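# Cap an LC fibre plug and rest it in cable ring

## Task

Seat the dust cap all the way onto the LC fibre jumper's plug, then leave that plug lying about level inside one ring of the cable organiser beneath the switch. Only the cap may contact the plug's exposed tips. The jumper's cord must not be kinked, crushed or left with a sharp bend, and its far end must not be tugged hard. The robot must not topple or be left leaning, and nothing may be knocked over or pushed out of the work area.

## Robot and tools

ROBOT. An omnidirectional base with a tall column; a carriage rides the column (lift_m, 0 to 1 m) and holds two identical arms, left and right, each with six revolute joints and a two-finger gripper. Arm bases sit near 0.57 m plus lift_m above the floor, with carriage parts hanging about 0.15 m lower. A hand reaches about 0.78 m from its shoulder but only about 0.38 m below its arm base. Parked arm: joints 1-6 = 0, 0.05, 0.05, 1.45, 0, 0. Cameras: carriage_camera (fixed, forward, tilted roughly 20 degrees down), left_wrist_camera and right_wrist_camera (looking past the fingertips).

FRAMES. Base frame: origin on the floor below the base centre, x ahead, y to the left, z up, metres. left_hand and right_hand readings are the midpoint between the finger pads in this frame; quat_wxyz gives hand orientation (hand z along the fingers, fingers open along hand y). Odometry frame = base frame at scene start; base_odometry counts wheel rotation only (slip looks like travel), heading in rad, left positive, within ±3.142. Hand readings tend to sit a bit high of reality, worse at long reach.

move. One action per call. "base" is an object with exactly one key, each a relative offset from where the base last measured itself: translate_m (metres, forward +, -2 to 2), strafe_m (metres, left +, -2 to 2) or rotate_rad (radians, counter-clockwise +, -6.3 to 6.3). "joints" is one flat object for both arms, keyed by name, each value an absolute target: lift_m (m, 0 to 1); left_/right_joint1_rad (-2.617 to 3.054, 0 ahead, + swings left); joint2_rad (0 to 3.141; 0 upper arm back and level, 1.57 vertical, 3.14 forward and level); joint3_rad (0 to 3.141; 0 folded, 3.14 straight); joint4_rad (-1.57 to 1.57, + tips the fingers up); joint5_rad (-1.57 to 1.57, + turns fingertips to the right); joint6_rad (-2.094 to 2.094, hand roll, + clockwise viewed from the forearm); left_/right_gripper_m (pad gap in m, 0 to 0.093). "speeds" caps top speed for that action only: translate_m and strafe_m 0.02-0.5 m/s, rotate_rad 0.05-1.57 rad/s, lift_m 0.08-0.27 m/s. "min_time_s" (0.1-8 s) sets the shortest duration of arm and gripper motions; 2 or more straightens the hand path a little, while a too-short value makes the arm lunge and overshoot. "cameras" lists camera names or ["all"]; [] for none; omitted gives all only on an action-free call. "blocking" true/omitted waits until everything rests; false returns in about half a second while motion continues. A call with no action just reports state and images. Unknown keys make the call invalid; out-of-range values get it refused, and then later robot calls in that reply are skipped.

wait(seconds 0-10, cameras): idles and reports; returns early once running moves settle. stop(cameras): brakes all running motions (the base coasts a bit); braked parts say "stopped" and may keep pressing. zoom_image(camera, region [x0,y0,x1,y1] pixels from top-left, at most 504 each way) enlarges part of that camera's latest image. read_manual returns licence text only. finished_scene(scene = the number of the scene being ended) ends it irreversibly; the goal must hold with the robot hands-off.

RESULT LINES. "move": done, or the worst status. base_status / joint_status per commanded part: done, moving, off_target (rested away from target, maybe still pushing), contact_stop or time_out (around 14 s; target dropped, holds in place, later calls in the reply skipped), not_followed (a self-collision check withheld the arm's targets; gripper still acts), stopped, limit_stop_at_motor_heat. "pictures" names the image order; images can lag the state slightly. on_its_own shows uncommanded behaviour ("held at" = current target). motor_effort is percent of max, + toward higher joint values, bracket = peak in last action, fairly inaccurate. Joint torques follow joint_positions order; joints 1-3 wrap at ±28 N m. Motor temperatures: a block per arm, six joints then gripper. MOTOR HOT appears from 75 °C; at 100 °C the arm goes limp for 30-60 s (OVER-TEMPERATURE FAULT), then resend targets. Gripper gap readings: empty and shut reads 0.000-0.003; on a hard part at full force it may read up to 0.005 narrower (or 0.002 wider). Light grip sits just under the first-touch reading; about 0.005 below it the full 45-70 N per pad applies. To release, command well above the reading.

CAUTIONS. The arms have no contact stop and keep pushing if blocked; a blocked arm snaps to its target once freed. Never let the two arms collide or press together (gripper and fingers included); a hard press ends the scene. To free withheld arms, send one arm its current six readings with joint1 turned away, then the other in a later action. Low joint2 (under 0.8) with a big outward joint1 turn can hit the column. Tipping risk rises with a high carriage, extended or loaded arms, pulling on held things and abrupt stops; hand z rising with no command signals a lean. If a drive gets stuck, back off about 0.2 m the way you came. Do not reverse beneath a table edge. Park arms when idle to limit heating. Avoid slams, drops, releasing moving parts, hard hits on fixed or heavy objects, and heavy pressure on the fibre cord or its tips.

Each tool is called after "Emit:" by a JSON object that holds its "op" and its "data", one argument or row to a line.

## Session

Emit:
{"op": "move", "data": {

}}

Scene clock: 0.00 s.
Joint torques (N m): no reading
Motor temperatures (°C): left_arm=[30 34 38 30 29 33 32] | right_arm=[31 36 36 30 31 30 33]
base_odometry: x=+0.000 y=+0.000 heading=+0.000
base_status: not commanded
joint_positions: lift_m=+0.300 left_joint1_rad=+0.009 left_joint2_rad=+0.036 left_joint3_rad=+0.044 left_joint4_rad=+1.438 left_joint5_rad=-0.049 left_joint6_rad=+0.018 left_gripper_m=+0.09396 right_joint1_rad=+0.000 right_joint2_rad=+0.053 right_joint3_rad=+0.056 right_joint4_rad=+1.416 right_joint5_rad=+0.010 right_joint6_rad=+0.042 right_gripper_m=+0.09396
joint_status: not commanded
motor_effort: lift_m=+35 drive_wheels=+1
left_hand: x=+0.2468 y=+0.3158 z=+1.2848 quat_wxyz=(+0.998, -0.024, +0.063, +0.015) (m; base frame)
right_hand: x=+0.2540 y=-0.3087 z=+1.2873 quat_wxyz=(+0.997, +0.006, +0.076, +0.020) (m; base frame)
pictures: carriage_camera, left_wrist_camera, right_wrist_camera
Images, in order (width x height): carriage_camera 896x504, left_wrist_camera 896x504, right_wrist_camera 896x504.

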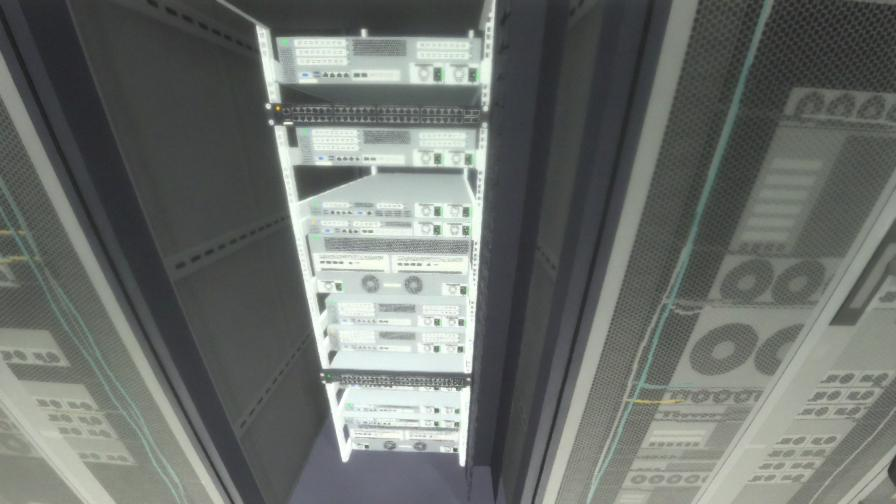

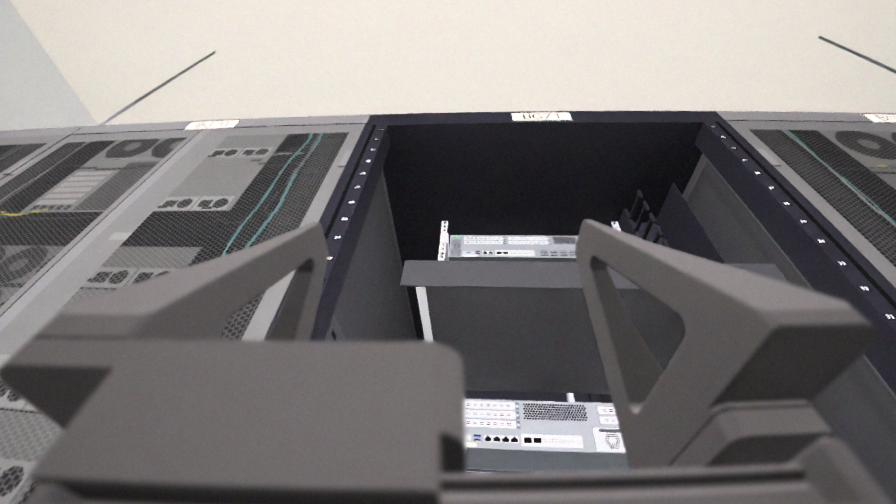

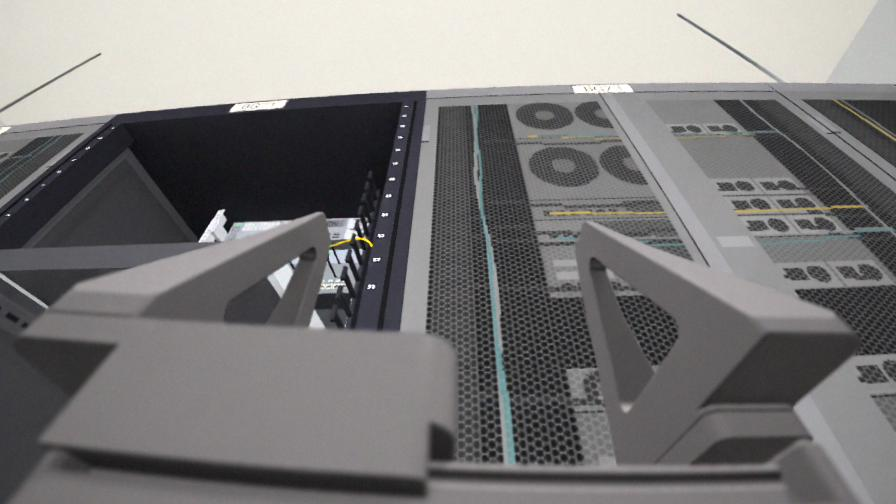

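Emit:
{"op": "zoom_image", "data": {
  "camera": "carriage_camera",
  "region": [240, 0, 540, 200]
}}

Emit:
{"op": "zoom_image", "data": {
  "camera": "carriage_camera",
  "region": [280, 180, 560, 480]
}}

Emit:
{"op": "zoom_image", "data": {
  "camera": "right_wrist_camera",
  "region": [140, 140, 440, 340]
}}

Emit:
{"op": "zoom_image", "data": {
  "camera": "left_wrist_camera",
  "region": [380, 180, 780, 480]
}}

Scaled by 1.680 from the camera's 896x504 image, which has a finer 1280x720 frame.

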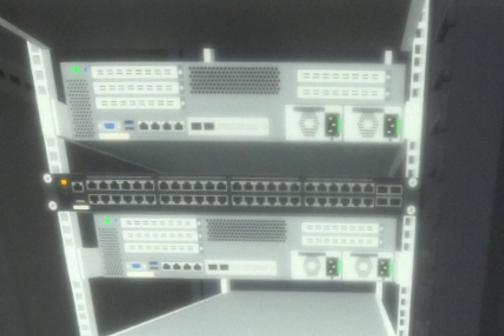

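Scaled by 1.680 from the camera's 896x504 image, which has a finer 1280x720 frame.

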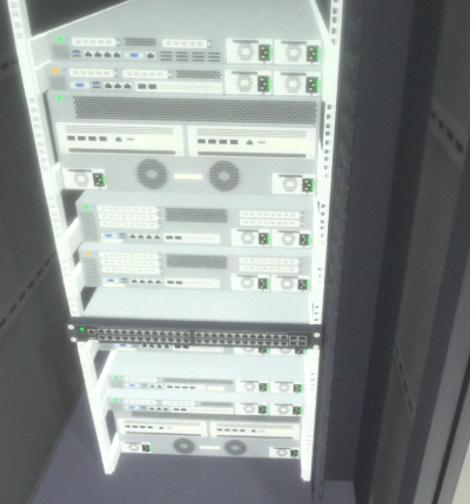

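Scaled by 1.680 from the camera's 896x504 image, which has a finer 1280x720 frame.

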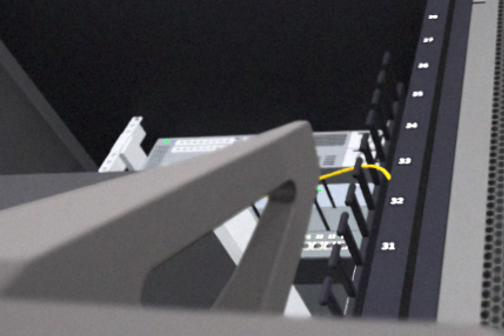

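Scaled by 1.260 from the camera's 896x504 image, which has a finer 1280x720 frame.

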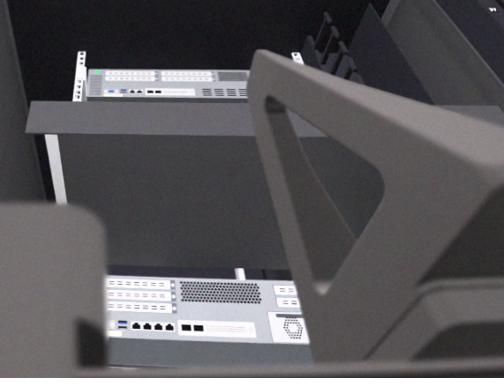

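Emit:
{"op": "move", "data": {
  "joints": {"lift_m": 0.8},
  "cameras": ["all"]
}}

Scene clock: 10.83 s.
Joint torques (N m): left_arm=[0.08 3.71 6.49 -0.31 0.09 0.02] | right_arm=[-0.06 3.78 5.91 -0.18 -0.02 -0.11]
move: done
base_odometry: x=+0.000 y=+0.000 heading=+0.000
base_status: not commanded
joint_positions: lift_m=+0.800 left_joint1_rad=+0.009 left_joint2_rad=+0.036 left_joint3_rad=+0.044 left_joint4_rad=+1.438 left_joint5_rad=-0.049 left_joint6_rad=+0.018 left_gripper_m=+0.09396 right_joint1_rad=+0.000 right_joint2_rad=+0.053 right_joint3_rad=+0.056 right_joint4_rad=+1.416 right_joint5_rad=+0.010 right_joint6_rad=+0.042 right_gripper_m=+0.09396
joint_status: all done
motor_effort: lift_m=+35(43) drive_wheels=+0(5)
left_hand: x=+0.2468 y=+0.3158 z=+1.7848 quat_wxyz=(+0.998, -0.024, +0.063, +0.015) (m; base frame)
right_hand: x=+0.2540 y=-0.3087 z=+1.7873 quat_wxyz=(+0.997, +0.006, +0.076, +0.020) (m; base frame)
pictures: carriage_camera, left_wrist_camera, right_wrist_camera
Images, in order (width x height): carriage_camera 896x504, left_wrist_camera 896x504, right_wrist_camera 896x504.

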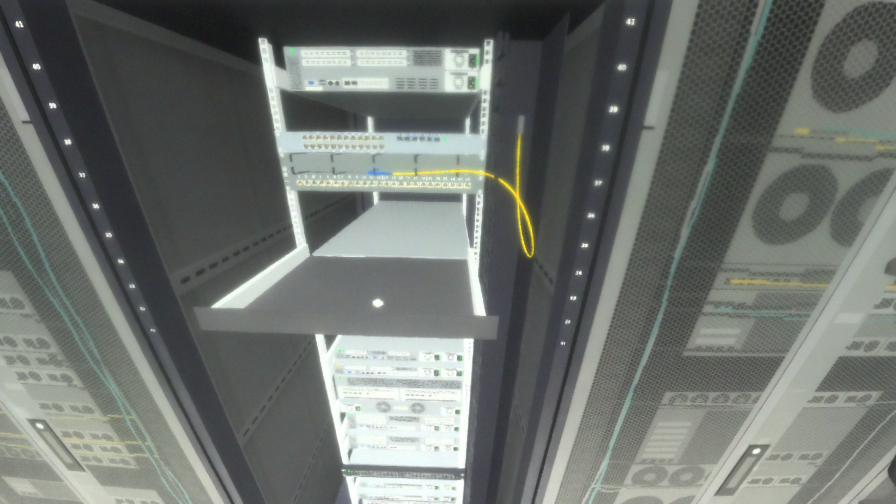

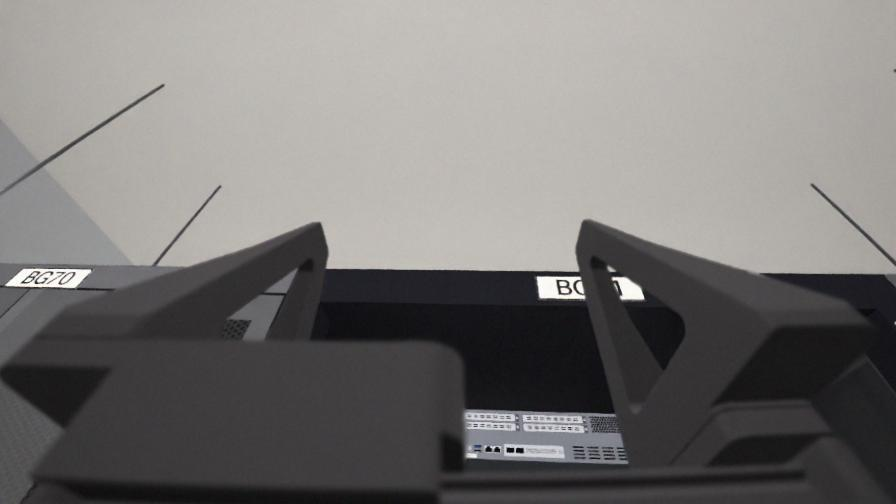

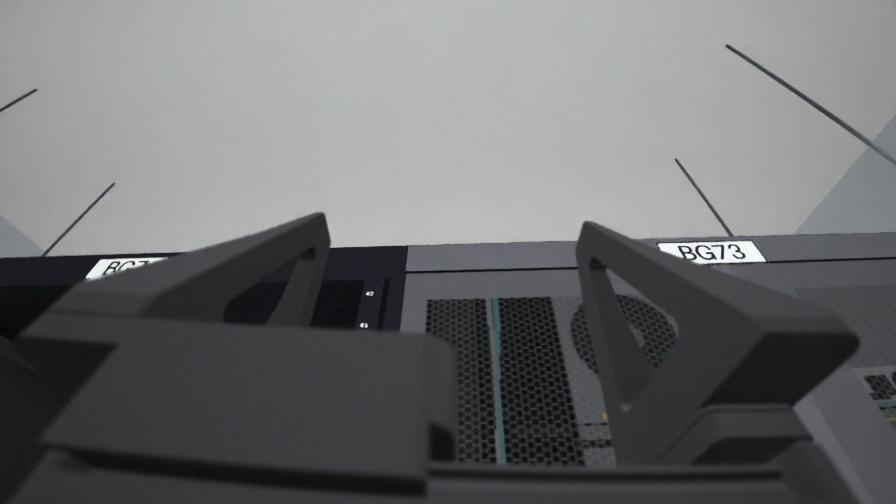

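Emit:
{"op": "zoom_image", "data": {
  "camera": "carriage_camera",
  "region": [260, 100, 400, 220]
}}

Emit:
{"op": "zoom_image", "data": {
  "camera": "carriage_camera",
  "region": [380, 100, 560, 270]
}}

Emit:
{"op": "zoom_image", "data": {
  "camera": "carriage_camera",
  "region": [190, 250, 510, 350]
}}

Scaled by 3.600 from the camera's 896x504 image, which has a finer 1280x720 frame.

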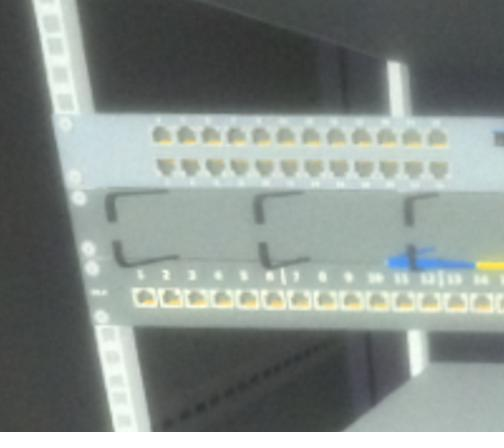

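Scaled by 2.800 from the camera's 896x504 image, which has a finer 1280x720 frame.

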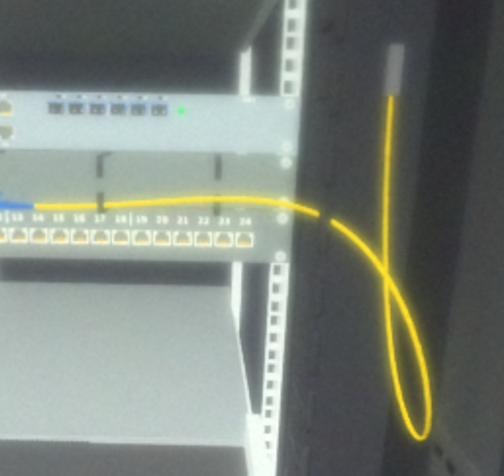

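Scaled by 1.575 from the camera's 896x504 image, which has a finer 1280x720 frame.

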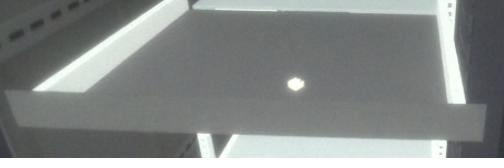

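Emit:
{"op": "move", "data": {
  "base": {"strafe_m": 0.14},
  "speeds": {"strafe_m": 0.2},
  "joints": {"right_joint1_rad": 0.35, "right_joint2_rad": 0.7, "right_joint3_rad": 0.7, "right_joint4_rad": 0.0, "right_joint5_rad": 0.35},
  "cameras": ["carriage_camera", "right_wrist_camera"]
}}

Scene clock: 112.00 s.
Joint torques (N m): left_arm=[0.08 3.73 6.53 -0.31 0.1 0.02] | right_arm=[0.47 -0.53 9.62 2.42 0.09 -0.06]
move: done
base_odometry: x=+0.000 y=+0.140 heading=+0.001
base_status: done
joint_positions: lift_m=+0.800 left_joint1_rad=+0.009 left_joint2_rad=+0.036 left_joint3_rad=+0.044 left_joint4_rad=+1.438 left_joint5_rad=-0.049 left_joint6_rad=+0.018 left_gripper_m=+0.09396 right_joint1_rad=+0.345 right_joint2_rad=+0.700 right_joint3_rad=+0.680 right_joint4_rad=+0.019 right_joint5_rad=+0.340 right_joint6_rad=+0.037 right_gripper_m=+0.09396
joint_status: all done
motor_effort: lift_m=+35(36) drive_wheels=-3(10)
left_hand: x=+0.2468 y=+0.3158 z=+1.7848 quat_wxyz=(+0.998, -0.024, +0.063, +0.015) (m; base frame)
right_hand: x=+0.5193 y=-0.2593 z=+1.6924 quat_wxyz=(+0.707, +0.011, +0.707, +0.015) (m; base frame)
pictures: carriage_camera, right_wrist_camera
Images, in order (width x height): carriage_camera 896x504, right_wrist_camera 896x504.

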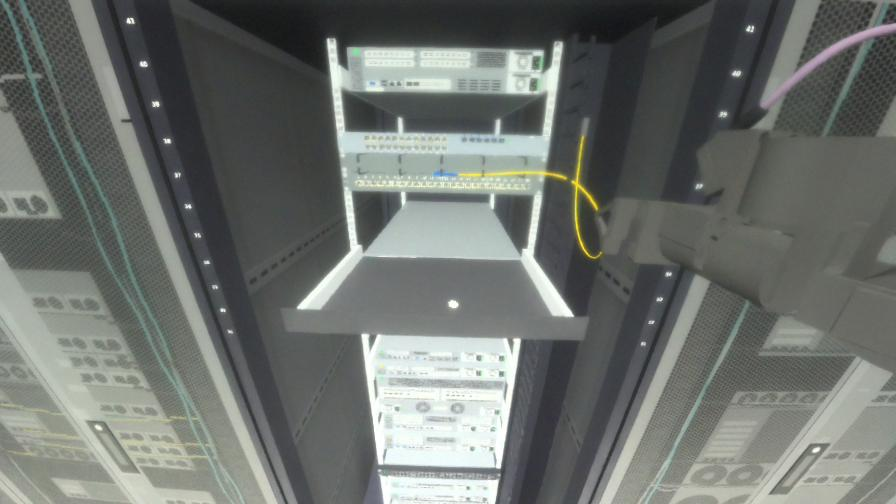

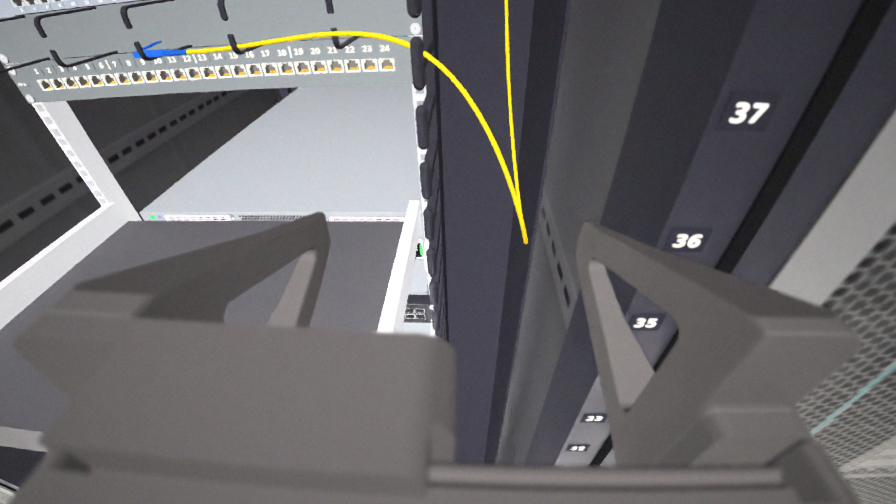

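Emit:
{"op": "zoom_image", "data": {
  "camera": "right_wrist_camera",
  "region": [0, 0, 240, 140]
}}

Emit:
{"op": "zoom_image", "data": {
  "camera": "carriage_camera",
  "region": [420, 270, 490, 340]
}}

Emit:
{"op": "zoom_image", "data": {
  "camera": "carriage_camera",
  "region": [400, 130, 500, 200]
}}

Scaled by 2.100 from the camera's 896x504 image, which has a finer 1280x720 frame.

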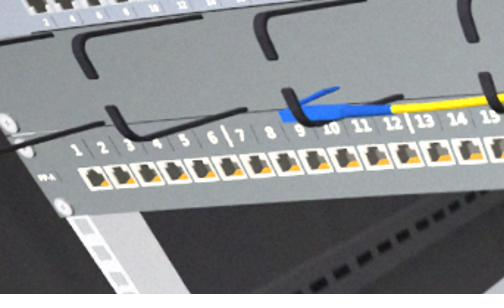

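Scaled by 7.200 from the camera's 896x504 image, which has a finer 1280x720 frame.

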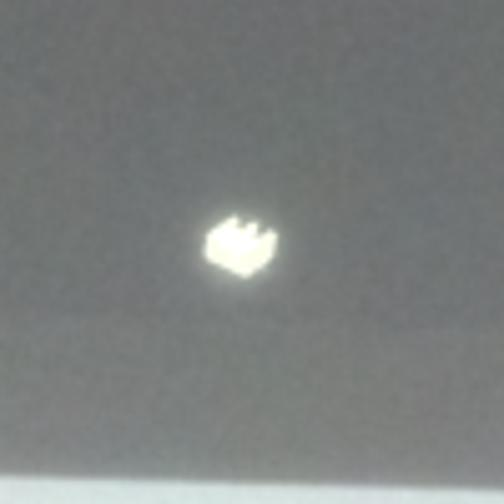

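Scaled by 5.040 from the camera's 896x504 image, which has a finer 1280x720 frame.

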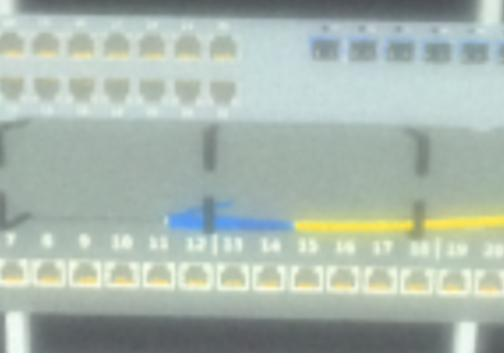

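Emit:
{"op": "move", "data": {
  "base": {"translate_m": -0.1},
  "joints": {"right_joint1_rad": 0.0, "right_joint2_rad": 0.05, "right_joint3_rad": 0.05, "right_joint4_rad": 1.45, "right_joint5_rad": 0.0, "right_joint6_rad": 0.0},
  "cameras": []
}}

Emit:
{"op": "move", "data": {
  "base": {"strafe_m": -0.3},
  "speeds": {"strafe_m": 0.25},
  "joints": {"left_joint1_rad": 0.0, "left_joint2_rad": 0.6, "left_joint3_rad": 0.8, "left_joint4_rad": -0.6, "left_joint5_rad": 0.0, "left_joint6_rad": 0.0},
  "cameras": ["all"]
}}

Scene clock: 245.03 s.
Joint torques (N m): left_arm=[0.08 3.71 6.53 -0.31 0.09 0.02] | right_arm=[-0.69 3.12 4.42 -0.13 -0.12 -0.24]
Motor temperatures (°C): left_arm=[29 36 42 30 29 33 32] | right_arm=[31 35 51 40 31 30 33]
move: done
base_odometry: x=-0.100 y=+0.140 heading=+0.001
base_status: done
joint_positions: lift_m=+0.800 left_joint1_rad=+0.009 left_joint2_rad=+0.036 left_joint3_rad=+0.044 left_joint4_rad=+1.439 left_joint5_rad=-0.049 left_joint6_rad=+0.018 left_gripper_m=+0.09396 right_joint1_rad=+0.006 right_joint2_rad=+0.058 right_joint3_rad=+0.065 right_joint4_rad=+1.442 right_joint5_rad=+0.010 right_joint6_rad=+0.010 right_gripper_m=+0.09396
joint_status: all done
motor_effort: lift_m=+35(35) drive_wheels=+2(9)
left_hand: x=+0.2467 y=+0.3158 z=+1.7848 quat_wxyz=(+0.998, -0.024, +0.062, +0.015) (m; base frame)
right_hand: x=+0.2465 y=-0.3085 z=+1.7907 quat_wxyz=(+0.998, +0.005, +0.061, +0.008) (m; base frame)
pictures: none
No camera images: "cameras" was empty.

Scene clock: 247.60 s.
Joint torques (N m): left_arm=[-0.62 1.18 11.4 2.03 0.14 -0.09] | right_arm=[-0.47 3.11 4.53 -0.16 -0.08 -0.23]
move: done
base_odometry: x=-0.100 y=-0.160 heading=+0.001
base_status: done
joint_positions: lift_m=+0.800 left_joint1_rad=+0.009 left_joint2_rad=+0.593 left_joint3_rad=+0.760 left_joint4_rad=-0.593 left_joint5_rad=-0.010 left_joint6_rad=+0.011 left_gripper_m=+0.09396 right_joint1_rad=+0.005 right_joint2_rad=+0.058 right_joint3_rad=+0.064 right_joint4_rad=+1.443 right_joint5_rad=+0.006 right_joint6_rad=+0.009 right_gripper_m=+0.09396
joint_status: all done
motor_effort: lift_m=+35(35) drive_wheels=-1(11)
left_hand: x=+0.4737 y=+0.3108 z=+1.6125 quat_wxyz=(+0.542, -0.002, +0.841, +0.009) (m; base frame)
right_hand: x=+0.2465 y=-0.3079 z=+1.7905 quat_wxyz=(+0.998, +0.003, +0.061, +0.007) (m; base frame)
pictures: carriage_camera, left_wrist_camera, right_wrist_camera
Images, in order (width x height): carriage_camera 896x504, left_wrist_camera 896x504, right_wrist_camera 896x504.

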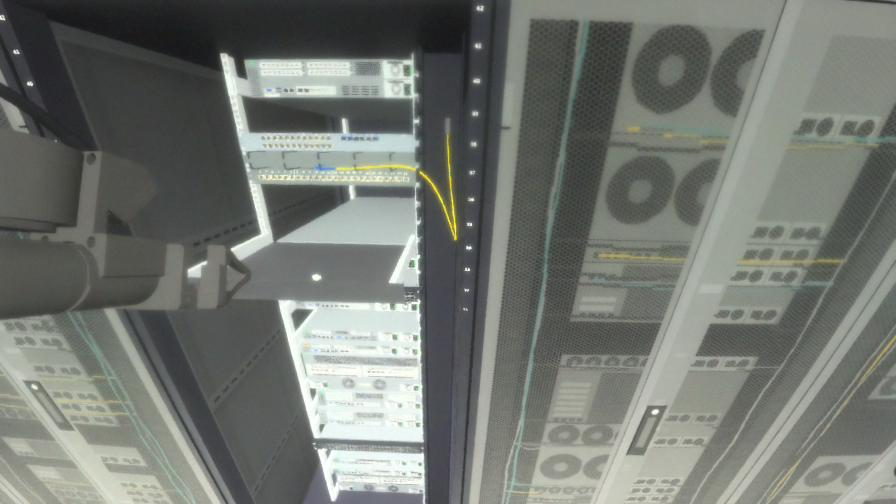

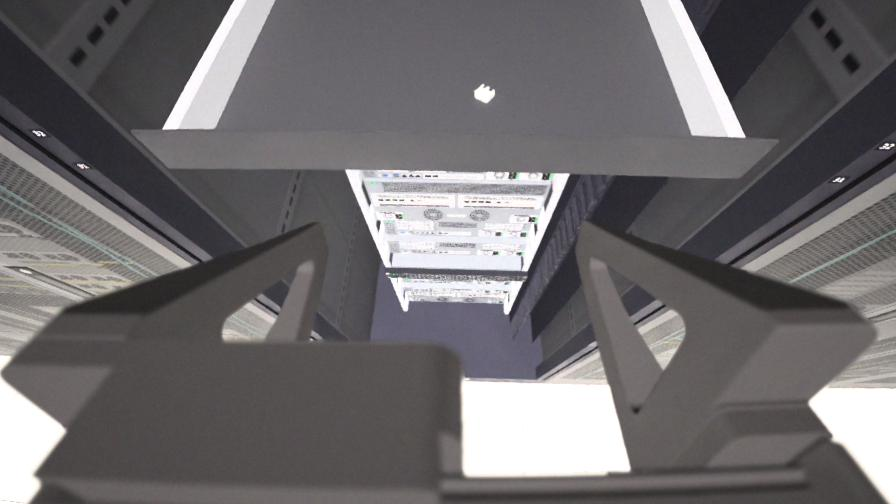

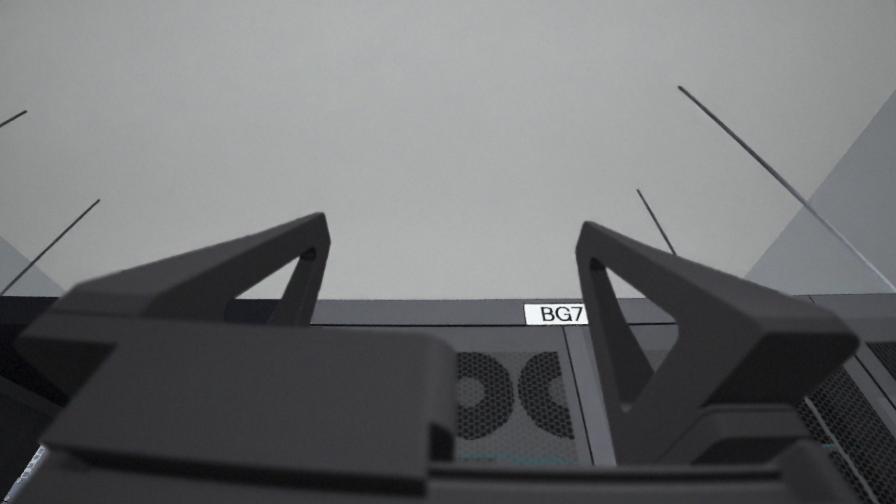

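Emit:
{"op": "zoom_image", "data": {
  "camera": "left_wrist_camera",
  "region": [440, 60, 530, 130]
}}

Emit:
{"op": "zoom_image", "data": {
  "camera": "carriage_camera",
  "region": [290, 250, 350, 300]
}}

Scaled by 5.600 from the camera's 896x504 image, which has a finer 1280x720 frame.

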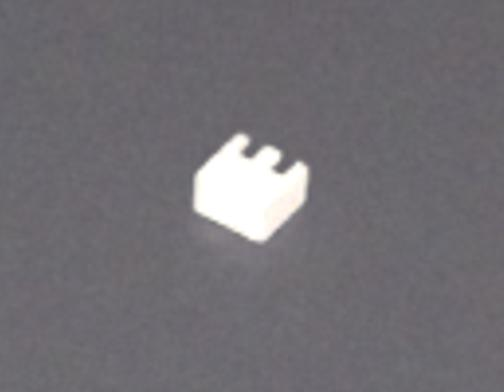

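Scaled by 8.400 from the camera's 896x504 image, which has a finer 1280x720 frame.

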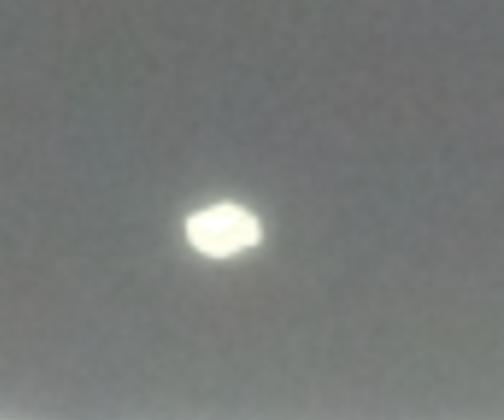

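Emit:
{"op": "move", "data": {
  "joints": {"left_joint1_rad": 0.0, "left_joint2_rad": 1.61, "left_joint3_rad": 1.18, "left_joint4_rad": 0.73, "left_joint5_rad": 0.0, "left_joint6_rad": 0.0},
  "cameras": ["left_wrist_camera"],
  "min_time_s": 2
}}

Scene clock: 294.83 s.
Joint torques (N m): left_arm=[-0.5 -6.13 11.74 2.14 0.15 -0.09] | right_arm=[-0.55 3.11 4.53 -0.15 -0.08 -0.23]
Motor temperatures (°C): left_arm=[29 35 53 37 29 33 32] | right_arm=[31 35 44 36 31 30 33]
move: done
base_odometry: x=-0.100 y=-0.160 heading=+0.001
base_status: not commanded
joint_positions: lift_m=+0.800 left_joint1_rad=+0.007 left_joint2_rad=+1.597 left_joint3_rad=+1.141 left_joint4_rad=+0.712 left_joint5_rad=-0.010 left_joint6_rad=+0.011 left_gripper_m=+0.09396 right_joint1_rad=+0.005 right_joint2_rad=+0.058 right_joint3_rad=+0.064 right_joint4_rad=+1.444 right_joint5_rad=+0.006 right_joint6_rad=+0.009 right_gripper_m=+0.09396
joint_status: all done
motor_effort: lift_m=+35(36) drive_wheels=+2(5)
left_hand: x=+0.7285 y=+0.3122 z=+1.7399 quat_wxyz=(+0.791, -0.003, +0.611, +0.010) (m; base frame)
right_hand: x=+0.2464 y=-0.3079 z=+1.7905 quat_wxyz=(+0.998, +0.003, +0.061, +0.007) (m; base frame)
pictures: left_wrist_camera
Images, in order (width x height): left_wrist_camera 896x504.

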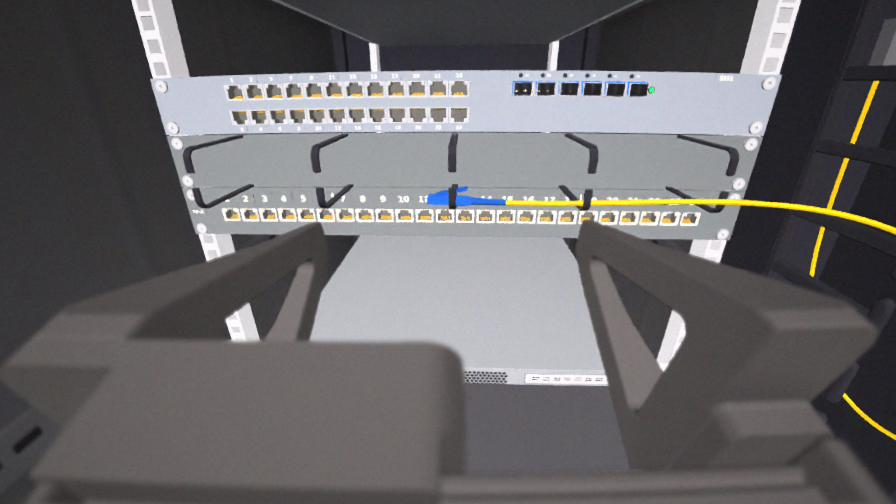

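Emit:
{"op": "zoom_image", "data": {
  "camera": "left_wrist_camera",
  "region": [410, 160, 530, 230]
}}

Emit:
{"op": "zoom_image", "data": {
  "camera": "left_wrist_camera",
  "region": [300, 120, 620, 240]
}}

Scaled by 4.200 from the camera's 896x504 image, which has a finer 1280x720 frame.

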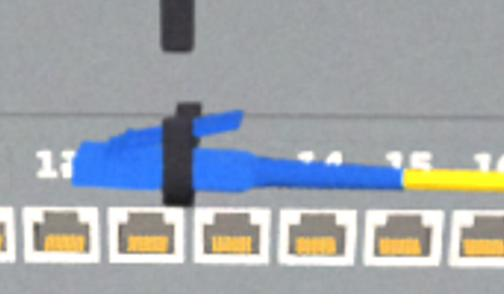

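Scaled by 1.575 from the camera's 896x504 image, which has a finer 1280x720 frame.

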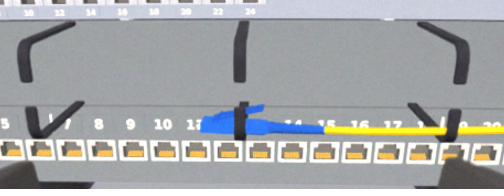

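Emit:
{"op": "move", "data": {
  "joints": {"lift_m": 0.9, "left_joint1_rad": 0.14, "left_joint2_rad": 1.578, "left_joint3_rad": 1.425, "left_joint4_rad": -0.914, "left_joint5_rad": 0.423, "left_joint6_rad": 0.64},
  "cameras": ["left_wrist_camera", "carriage_camera"],
  "min_time_s": 2
}}

Scene clock: 409.40 s.
Joint torques (N m): left_arm=[0.68 -8.79 11 1.06 0.41 0.11] | right_arm=[-0.55 3.29 5.2 -0.16 -0.09 -0.22]
Motor temperatures (°C): left_arm=[29 40 63 44 29 33 32] | right_arm=[31 35 42 33 31 30 33]
move: done
base_odometry: x=-0.100 y=-0.160 heading=+0.001
base_status: not commanded
joint_positions: lift_m=+0.900 left_joint1_rad=+0.132 left_joint2_rad=+1.604 left_joint3_rad=+1.387 left_joint4_rad=-0.904 left_joint5_rad=+0.409 left_joint6_rad=+0.628 left_gripper_m=+0.09396 right_joint1_rad=+0.005 right_joint2_rad=+0.056 right_joint3_rad=+0.056 right_joint4_rad=+1.444 right_joint5_rad=+0.006 right_joint6_rad=+0.009 right_gripper_m=+0.09396
joint_status: all done
motor_effort: lift_m=+35(43) drive_wheels=+1(5)
left_hand: x=+0.6036 y=+0.2886 z=+1.6269 quat_wxyz=(+0.276, +0.278, +0.914, -0.103) (m; base frame)
right_hand: x=+0.2479 y=-0.3079 z=+1.8884 quat_wxyz=(+0.998, +0.003, +0.063, +0.007) (m; base frame)
pictures: carriage_camera, left_wrist_camera
Images, in order (width x height): carriage_camera 896x504, left_wrist_camera 896x504.

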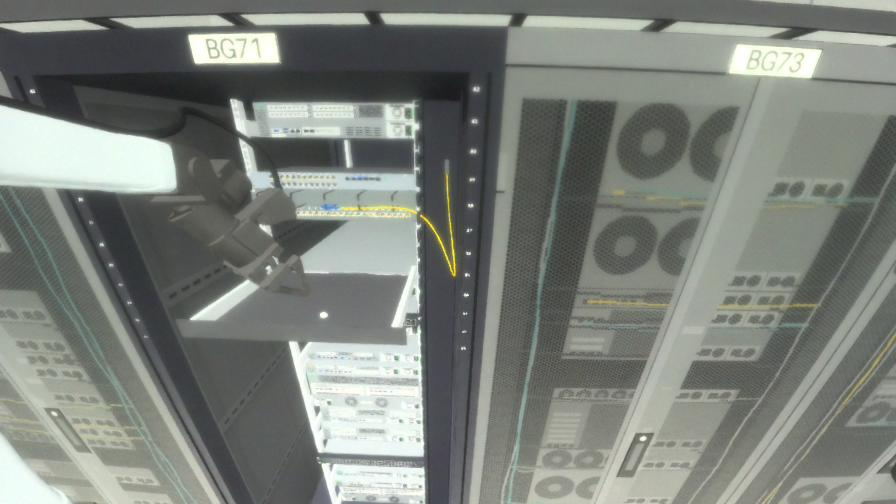

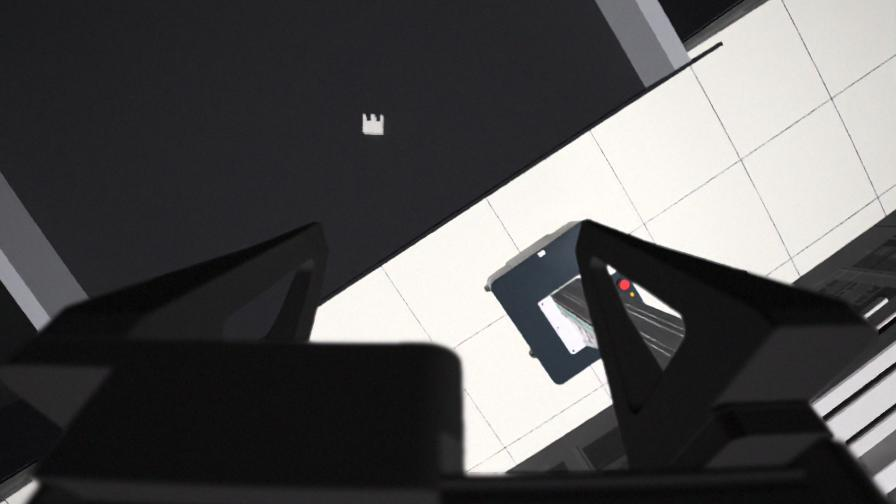

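Emit:
{"op": "zoom_image", "data": {
  "camera": "left_wrist_camera",
  "region": [340, 95, 410, 155]
}}

Scaled by 7.200 from the camera's 896x504 image, which has a finer 1280x720 frame.

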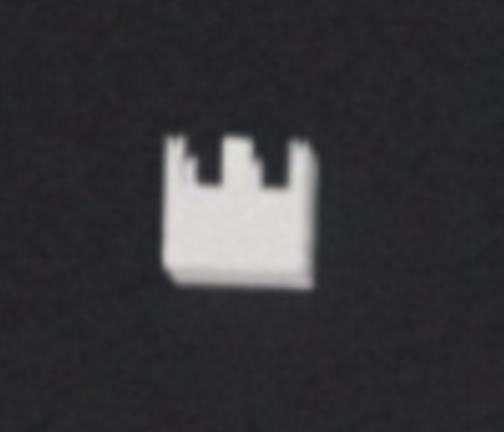

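Emit:
{"op": "move", "data": {
  "joints": {"left_joint1_rad": 0.134, "left_joint2_rad": 1.892, "left_joint3_rad": 1.557, "left_joint4_rad": -0.724, "left_joint5_rad": 0.434, "left_joint6_rad": 0.702},
  "cameras": ["left_wrist_camera"],
  "min_time_s": 1.5
}}

Scene clock: 465.17 s.
Joint torques (N m): left_arm=[0.25 -7.8 11.03 1.35 0.41 0.11] | right_arm=[-0.55 3.3 5.19 -0.15 -0.08 -0.22]
Motor temperatures (°C): left_arm=[29 42 62 39 29 33 32] | right_arm=[31 35 42 32 31 30 33]
move: done
base_odometry: x=-0.100 y=-0.160 heading=+0.001
base_status: not commanded
joint_positions: lift_m=+0.900 left_joint1_rad=+0.132 left_joint2_rad=+1.877 left_joint3_rad=+1.519 left_joint4_rad=-0.739 left_joint5_rad=+0.420 left_joint6_rad=+0.690 left_gripper_m=+0.09396 right_joint1_rad=+0.005 right_joint2_rad=+0.056 right_joint3_rad=+0.056 right_joint4_rad=+1.444 right_joint5_rad=+0.006 right_joint6_rad=+0.009 right_gripper_m=+0.09396
joint_status: all done
motor_effort: lift_m=+35(35) drive_wheels=+0(5)
left_hand: x=+0.6771 y=+0.2966 z=+1.5823 quat_wxyz=(+0.291, +0.309, +0.900, -0.094) (m; base frame)
right_hand: x=+0.2479 y=-0.3079 z=+1.8884 quat_wxyz=(+0.998, +0.003, +0.063, +0.007) (m; base frame)
pictures: left_wrist_camera
Images, in order (width x height): left_wrist_camera 896x504.

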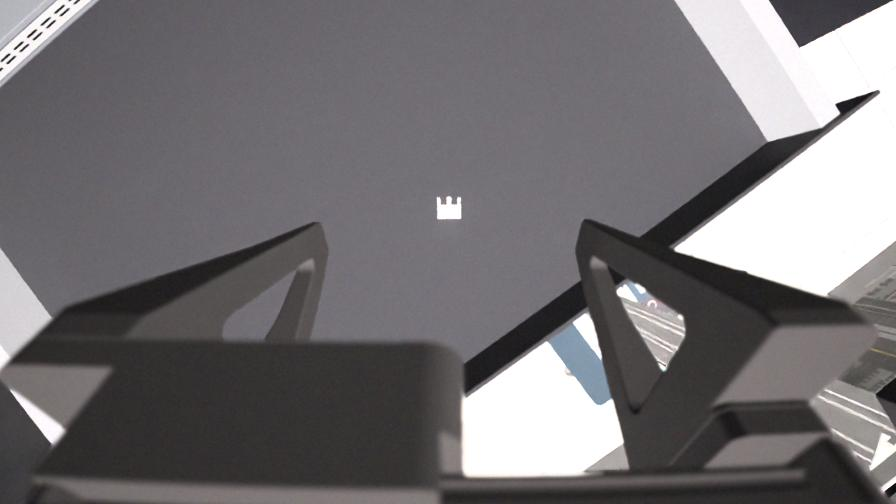

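Emit:
{"op": "move", "data": {
  "joints": {"left_joint1_rad": 0.113, "left_joint2_rad": 1.957, "left_joint3_rad": 1.528, "left_joint4_rad": -0.64, "left_joint5_rad": 0.426, "left_joint6_rad": 0.687, "left_gripper_m": 0.04},
  "cameras": ["left_wrist_camera"],
  "min_time_s": 1
}}

Emit:
{"op": "zoom_image", "data": {
  "camera": "left_wrist_camera",
  "region": [350, 160, 550, 280]
}}

Scene clock: 496.50 s.
Joint torques (N m): left_arm=[-0.53 -8.17 8.46 1.39 0.34 -0.02] | right_arm=[-0.54 3.3 5.19 -0.15 -0.08 -0.22]
Motor temperatures (°C): left_arm=[29 45 57 39 29 33 32] | right_arm=[31 35 42 32 31 30 33]
move: done
base_odometry: x=-0.100 y=-0.160 heading=+0.001
base_status: not commanded
joint_positions: lift_m=+0.900 left_joint1_rad=+0.120 left_joint2_rad=+1.941 left_joint3_rad=+1.519 left_joint4_rad=-0.655 left_joint5_rad=+0.420 left_joint6_rad=+0.691 left_gripper_m=+0.04013 right_joint1_rad=+0.005 right_joint2_rad=+0.056 right_joint3_rad=+0.056 right_joint4_rad=+1.444 right_joint5_rad=+0.006 right_joint6_rad=+0.009 right_gripper_m=+0.09396
joint_status: all done
motor_effort: lift_m=+35(35) drive_wheels=-1(5)
left_hand: x=+0.6944 y=+0.2933 z=+1.5632 quat_wxyz=(+0.300, +0.316, +0.896, -0.092) (m; base frame)
right_hand: x=+0.2479 y=-0.3079 z=+1.8884 quat_wxyz=(+0.998, +0.003, +0.063, +0.007) (m; base frame)
pictures: left_wrist_camera
Images, in order (width x height): left_wrist_camera 896x504.

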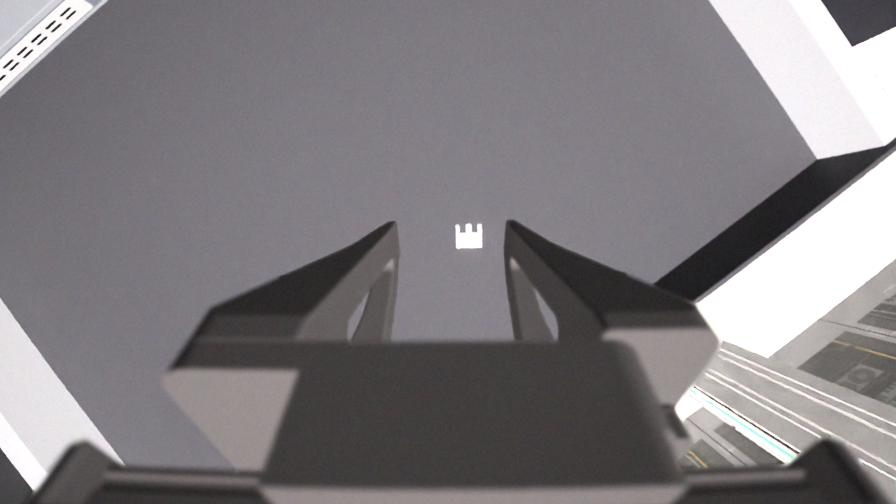

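Scaled by 2.520 from the camera's 896x504 image, which has a finer 1280x720 frame.

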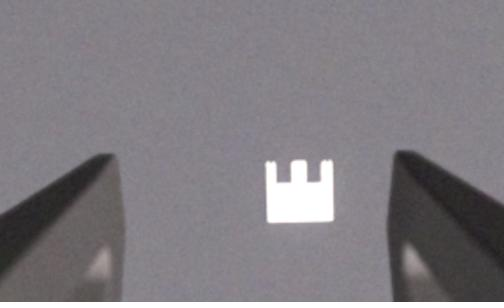

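Emit:
{"op": "move", "data": {
  "joints": {"left_joint1_rad": 0.088, "left_joint2_rad": 1.966, "left_joint3_rad": 1.485, "left_joint4_rad": -0.57, "left_joint5_rad": 0.39, "left_joint6_rad": 0.687, "left_gripper_m": 0.035},
  "cameras": ["left_wrist_camera"],
  "min_time_s": 1
}}

Emit:
{"op": "zoom_image", "data": {
  "camera": "left_wrist_camera",
  "region": [350, 160, 550, 280]
}}

Scene clock: 521.70 s.
Joint torques (N m): left_arm=[-0.57 -8.32 6.3 1.46 0.13 -0.03] | right_arm=[-0.55 3.28 5.2 -0.15 -0.08 -0.22]
Motor temperatures (°C): left_arm=[29 44 55 39 29 33 32] | right_arm=[31 35 42 32 31 30 33]
move: done
base_odometry: x=-0.100 y=-0.160 heading=+0.001
base_status: not commanded
joint_positions: lift_m=+0.900 left_joint1_rad=+0.096 left_joint2_rad=+1.950 left_joint3_rad=+1.501 left_joint4_rad=-0.585 left_joint5_rad=+0.403 left_joint6_rad=+0.691 left_gripper_m=+0.03513 right_joint1_rad=+0.005 right_joint2_rad=+0.056 right_joint3_rad=+0.056 right_joint4_rad=+1.444 right_joint5_rad=+0.006 right_joint6_rad=+0.009 right_gripper_m=+0.09396
joint_status: all done
motor_effort: lift_m=+35(35) drive_wheels=+0(4)
left_hand: x=+0.7037 y=+0.2853 z=+1.5592 quat_wxyz=(+0.314, +0.328, +0.888, -0.079) (m; base frame)
right_hand: x=+0.2479 y=-0.3079 z=+1.8884 quat_wxyz=(+0.998, +0.003, +0.063, +0.007) (m; base frame)
pictures: left_wrist_camera
Images, in order (width x height): left_wrist_camera 896x504.

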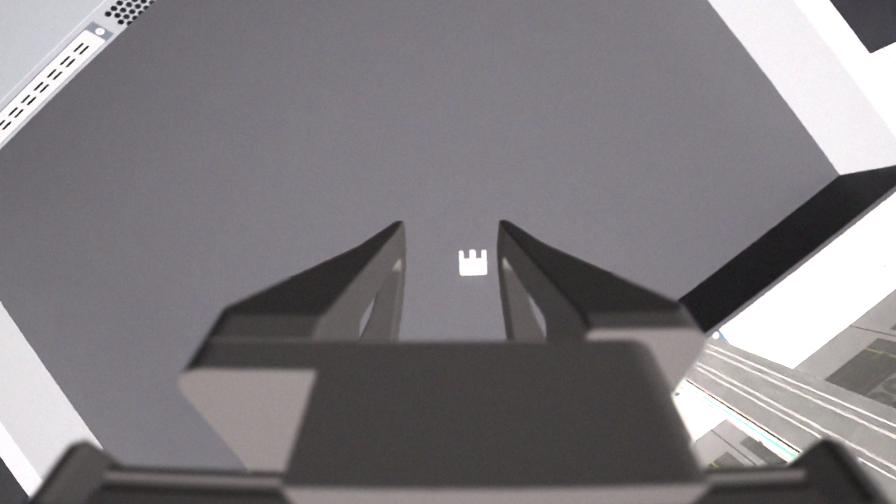

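Scaled by 2.520 from the camera's 896x504 image, which has a finer 1280x720 frame.

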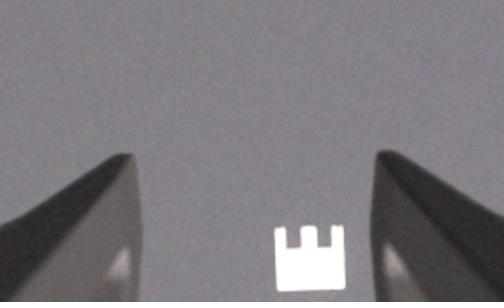

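Emit:
{"op": "move", "data": {
  "joints": {"lift_m": 0.888, "left_joint1_rad": 0.072, "left_joint2_rad": 1.894, "left_joint3_rad": 1.44, "left_joint4_rad": -0.557, "left_joint5_rad": 0.374, "left_joint6_rad": 0.687},
  "cameras": ["left_wrist_camera"],
  "min_time_s": 1
}}

Emit:
{"op": "zoom_image", "data": {
  "camera": "left_wrist_camera",
  "region": [350, 180, 550, 300]
}}

Scene clock: 546.17 s.
Joint torques (N m): left_arm=[-0.58 -12.86 6.26 1.41 0.15 -0.03] | right_arm=[-0.54 3.29 5.19 -0.18 -0.08 -0.22]
move: done
base_odometry: x=-0.100 y=-0.160 heading=+0.001
base_status: not commanded
joint_positions: lift_m=+0.888 left_joint1_rad=+0.080 left_joint2_rad=+1.935 left_joint3_rad=+1.456 left_joint4_rad=-0.570 left_joint5_rad=+0.388 left_joint6_rad=+0.691 left_gripper_m=+0.03513 right_joint1_rad=+0.005 right_joint2_rad=+0.056 right_joint3_rad=+0.056 right_joint4_rad=+1.446 right_joint5_rad=+0.006 right_joint6_rad=+0.009 right_gripper_m=+0.09396
joint_status: all done
motor_effort: lift_m=+34(36) drive_wheels=-3(4)
left_hand: x=+0.6953 y=+0.2794 z=+1.5386 quat_wxyz=(+0.304, +0.332, +0.889, -0.077) (m; base frame)
right_hand: x=+0.2474 y=-0.3079 z=+1.8765 quat_wxyz=(+0.998, +0.003, +0.062, +0.007) (m; base frame)
pictures: left_wrist_camera
Images, in order (width x height): left_wrist_camera 896x504.

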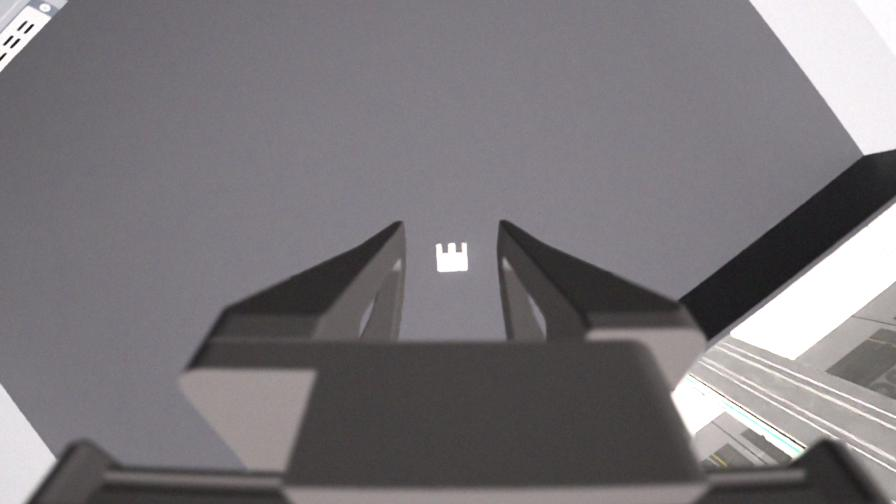

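Scaled by 2.520 from the camera's 896x504 image, which has a finer 1280x720 frame.

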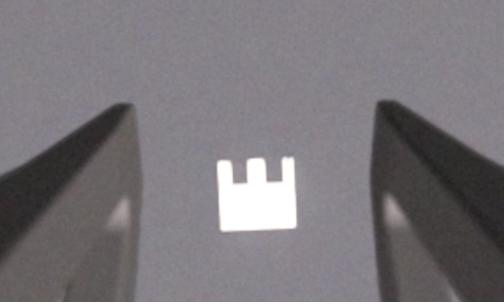

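Emit:
{"op": "move", "data": {
  "joints": {"lift_m": 0.8755, "left_joint2_rad": 1.885, "left_joint3_rad": 1.428, "left_joint4_rad": -0.554},
  "cameras": ["left_wrist_camera"],
  "min_time_s": 1
}}

Emit:
{"op": "zoom_image", "data": {
  "camera": "left_wrist_camera",
  "region": [380, 190, 520, 290]
}}

Scene clock: 571.30 s.
Joint torques (N m): left_arm=[-0.54 -12.78 5.71 1.41 0.16 -0.03] | right_arm=[-0.55 3.29 5.19 -0.18 -0.09 -0.22]
Motor temperatures (°C): left_arm=[29 50 52 40 29 33 32] | right_arm=[31 35 42 31 31 30 33]
move: done
base_odometry: x=-0.100 y=-0.160 heading=+0.001
base_status: not commanded
joint_positions: lift_m=+0.876 left_joint1_rad=+0.080 left_joint2_rad=+1.927 left_joint3_rad=+1.451 left_joint4_rad=-0.566 left_joint5_rad=+0.386 left_joint6_rad=+0.691 left_gripper_m=+0.03513 right_joint1_rad=+0.005 right_joint2_rad=+0.056 right_joint3_rad=+0.056 right_joint4_rad=+1.447 right_joint5_rad=+0.006 right_joint6_rad=+0.009 right_gripper_m=+0.09396
joint_status: all done
motor_effort: lift_m=+35(36) drive_wheels=+2(4)
left_hand: x=+0.6950 y=+0.2796 z=+1.5286 quat_wxyz=(+0.307, +0.333, +0.888, -0.075) (m; base frame)
right_hand: x=+0.2473 y=-0.3079 z=+1.8640 quat_wxyz=(+0.998, +0.003, +0.062, +0.007) (m; base frame)
pictures: left_wrist_camera
Images, in order (width x height): left_wrist_camera 896x504.

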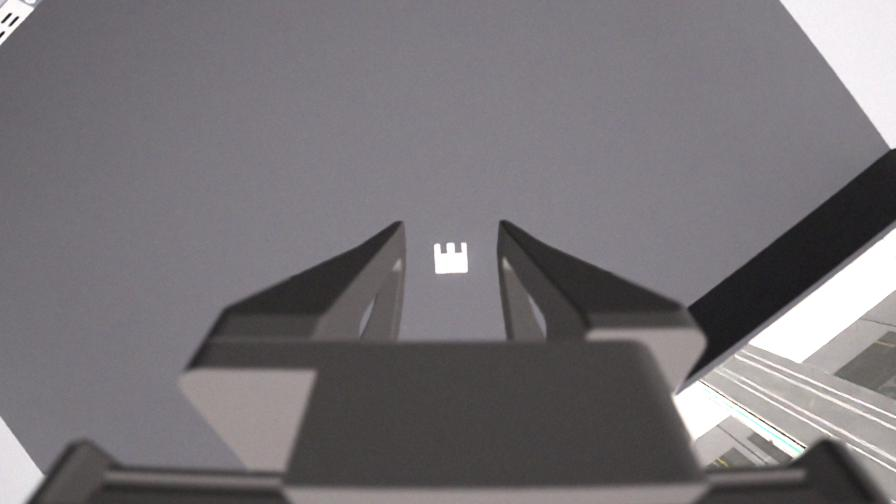

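Scaled by 3.600 from the camera's 896x504 image, which has a finer 1280x720 frame.

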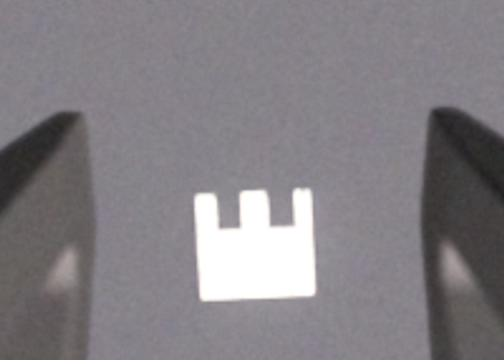

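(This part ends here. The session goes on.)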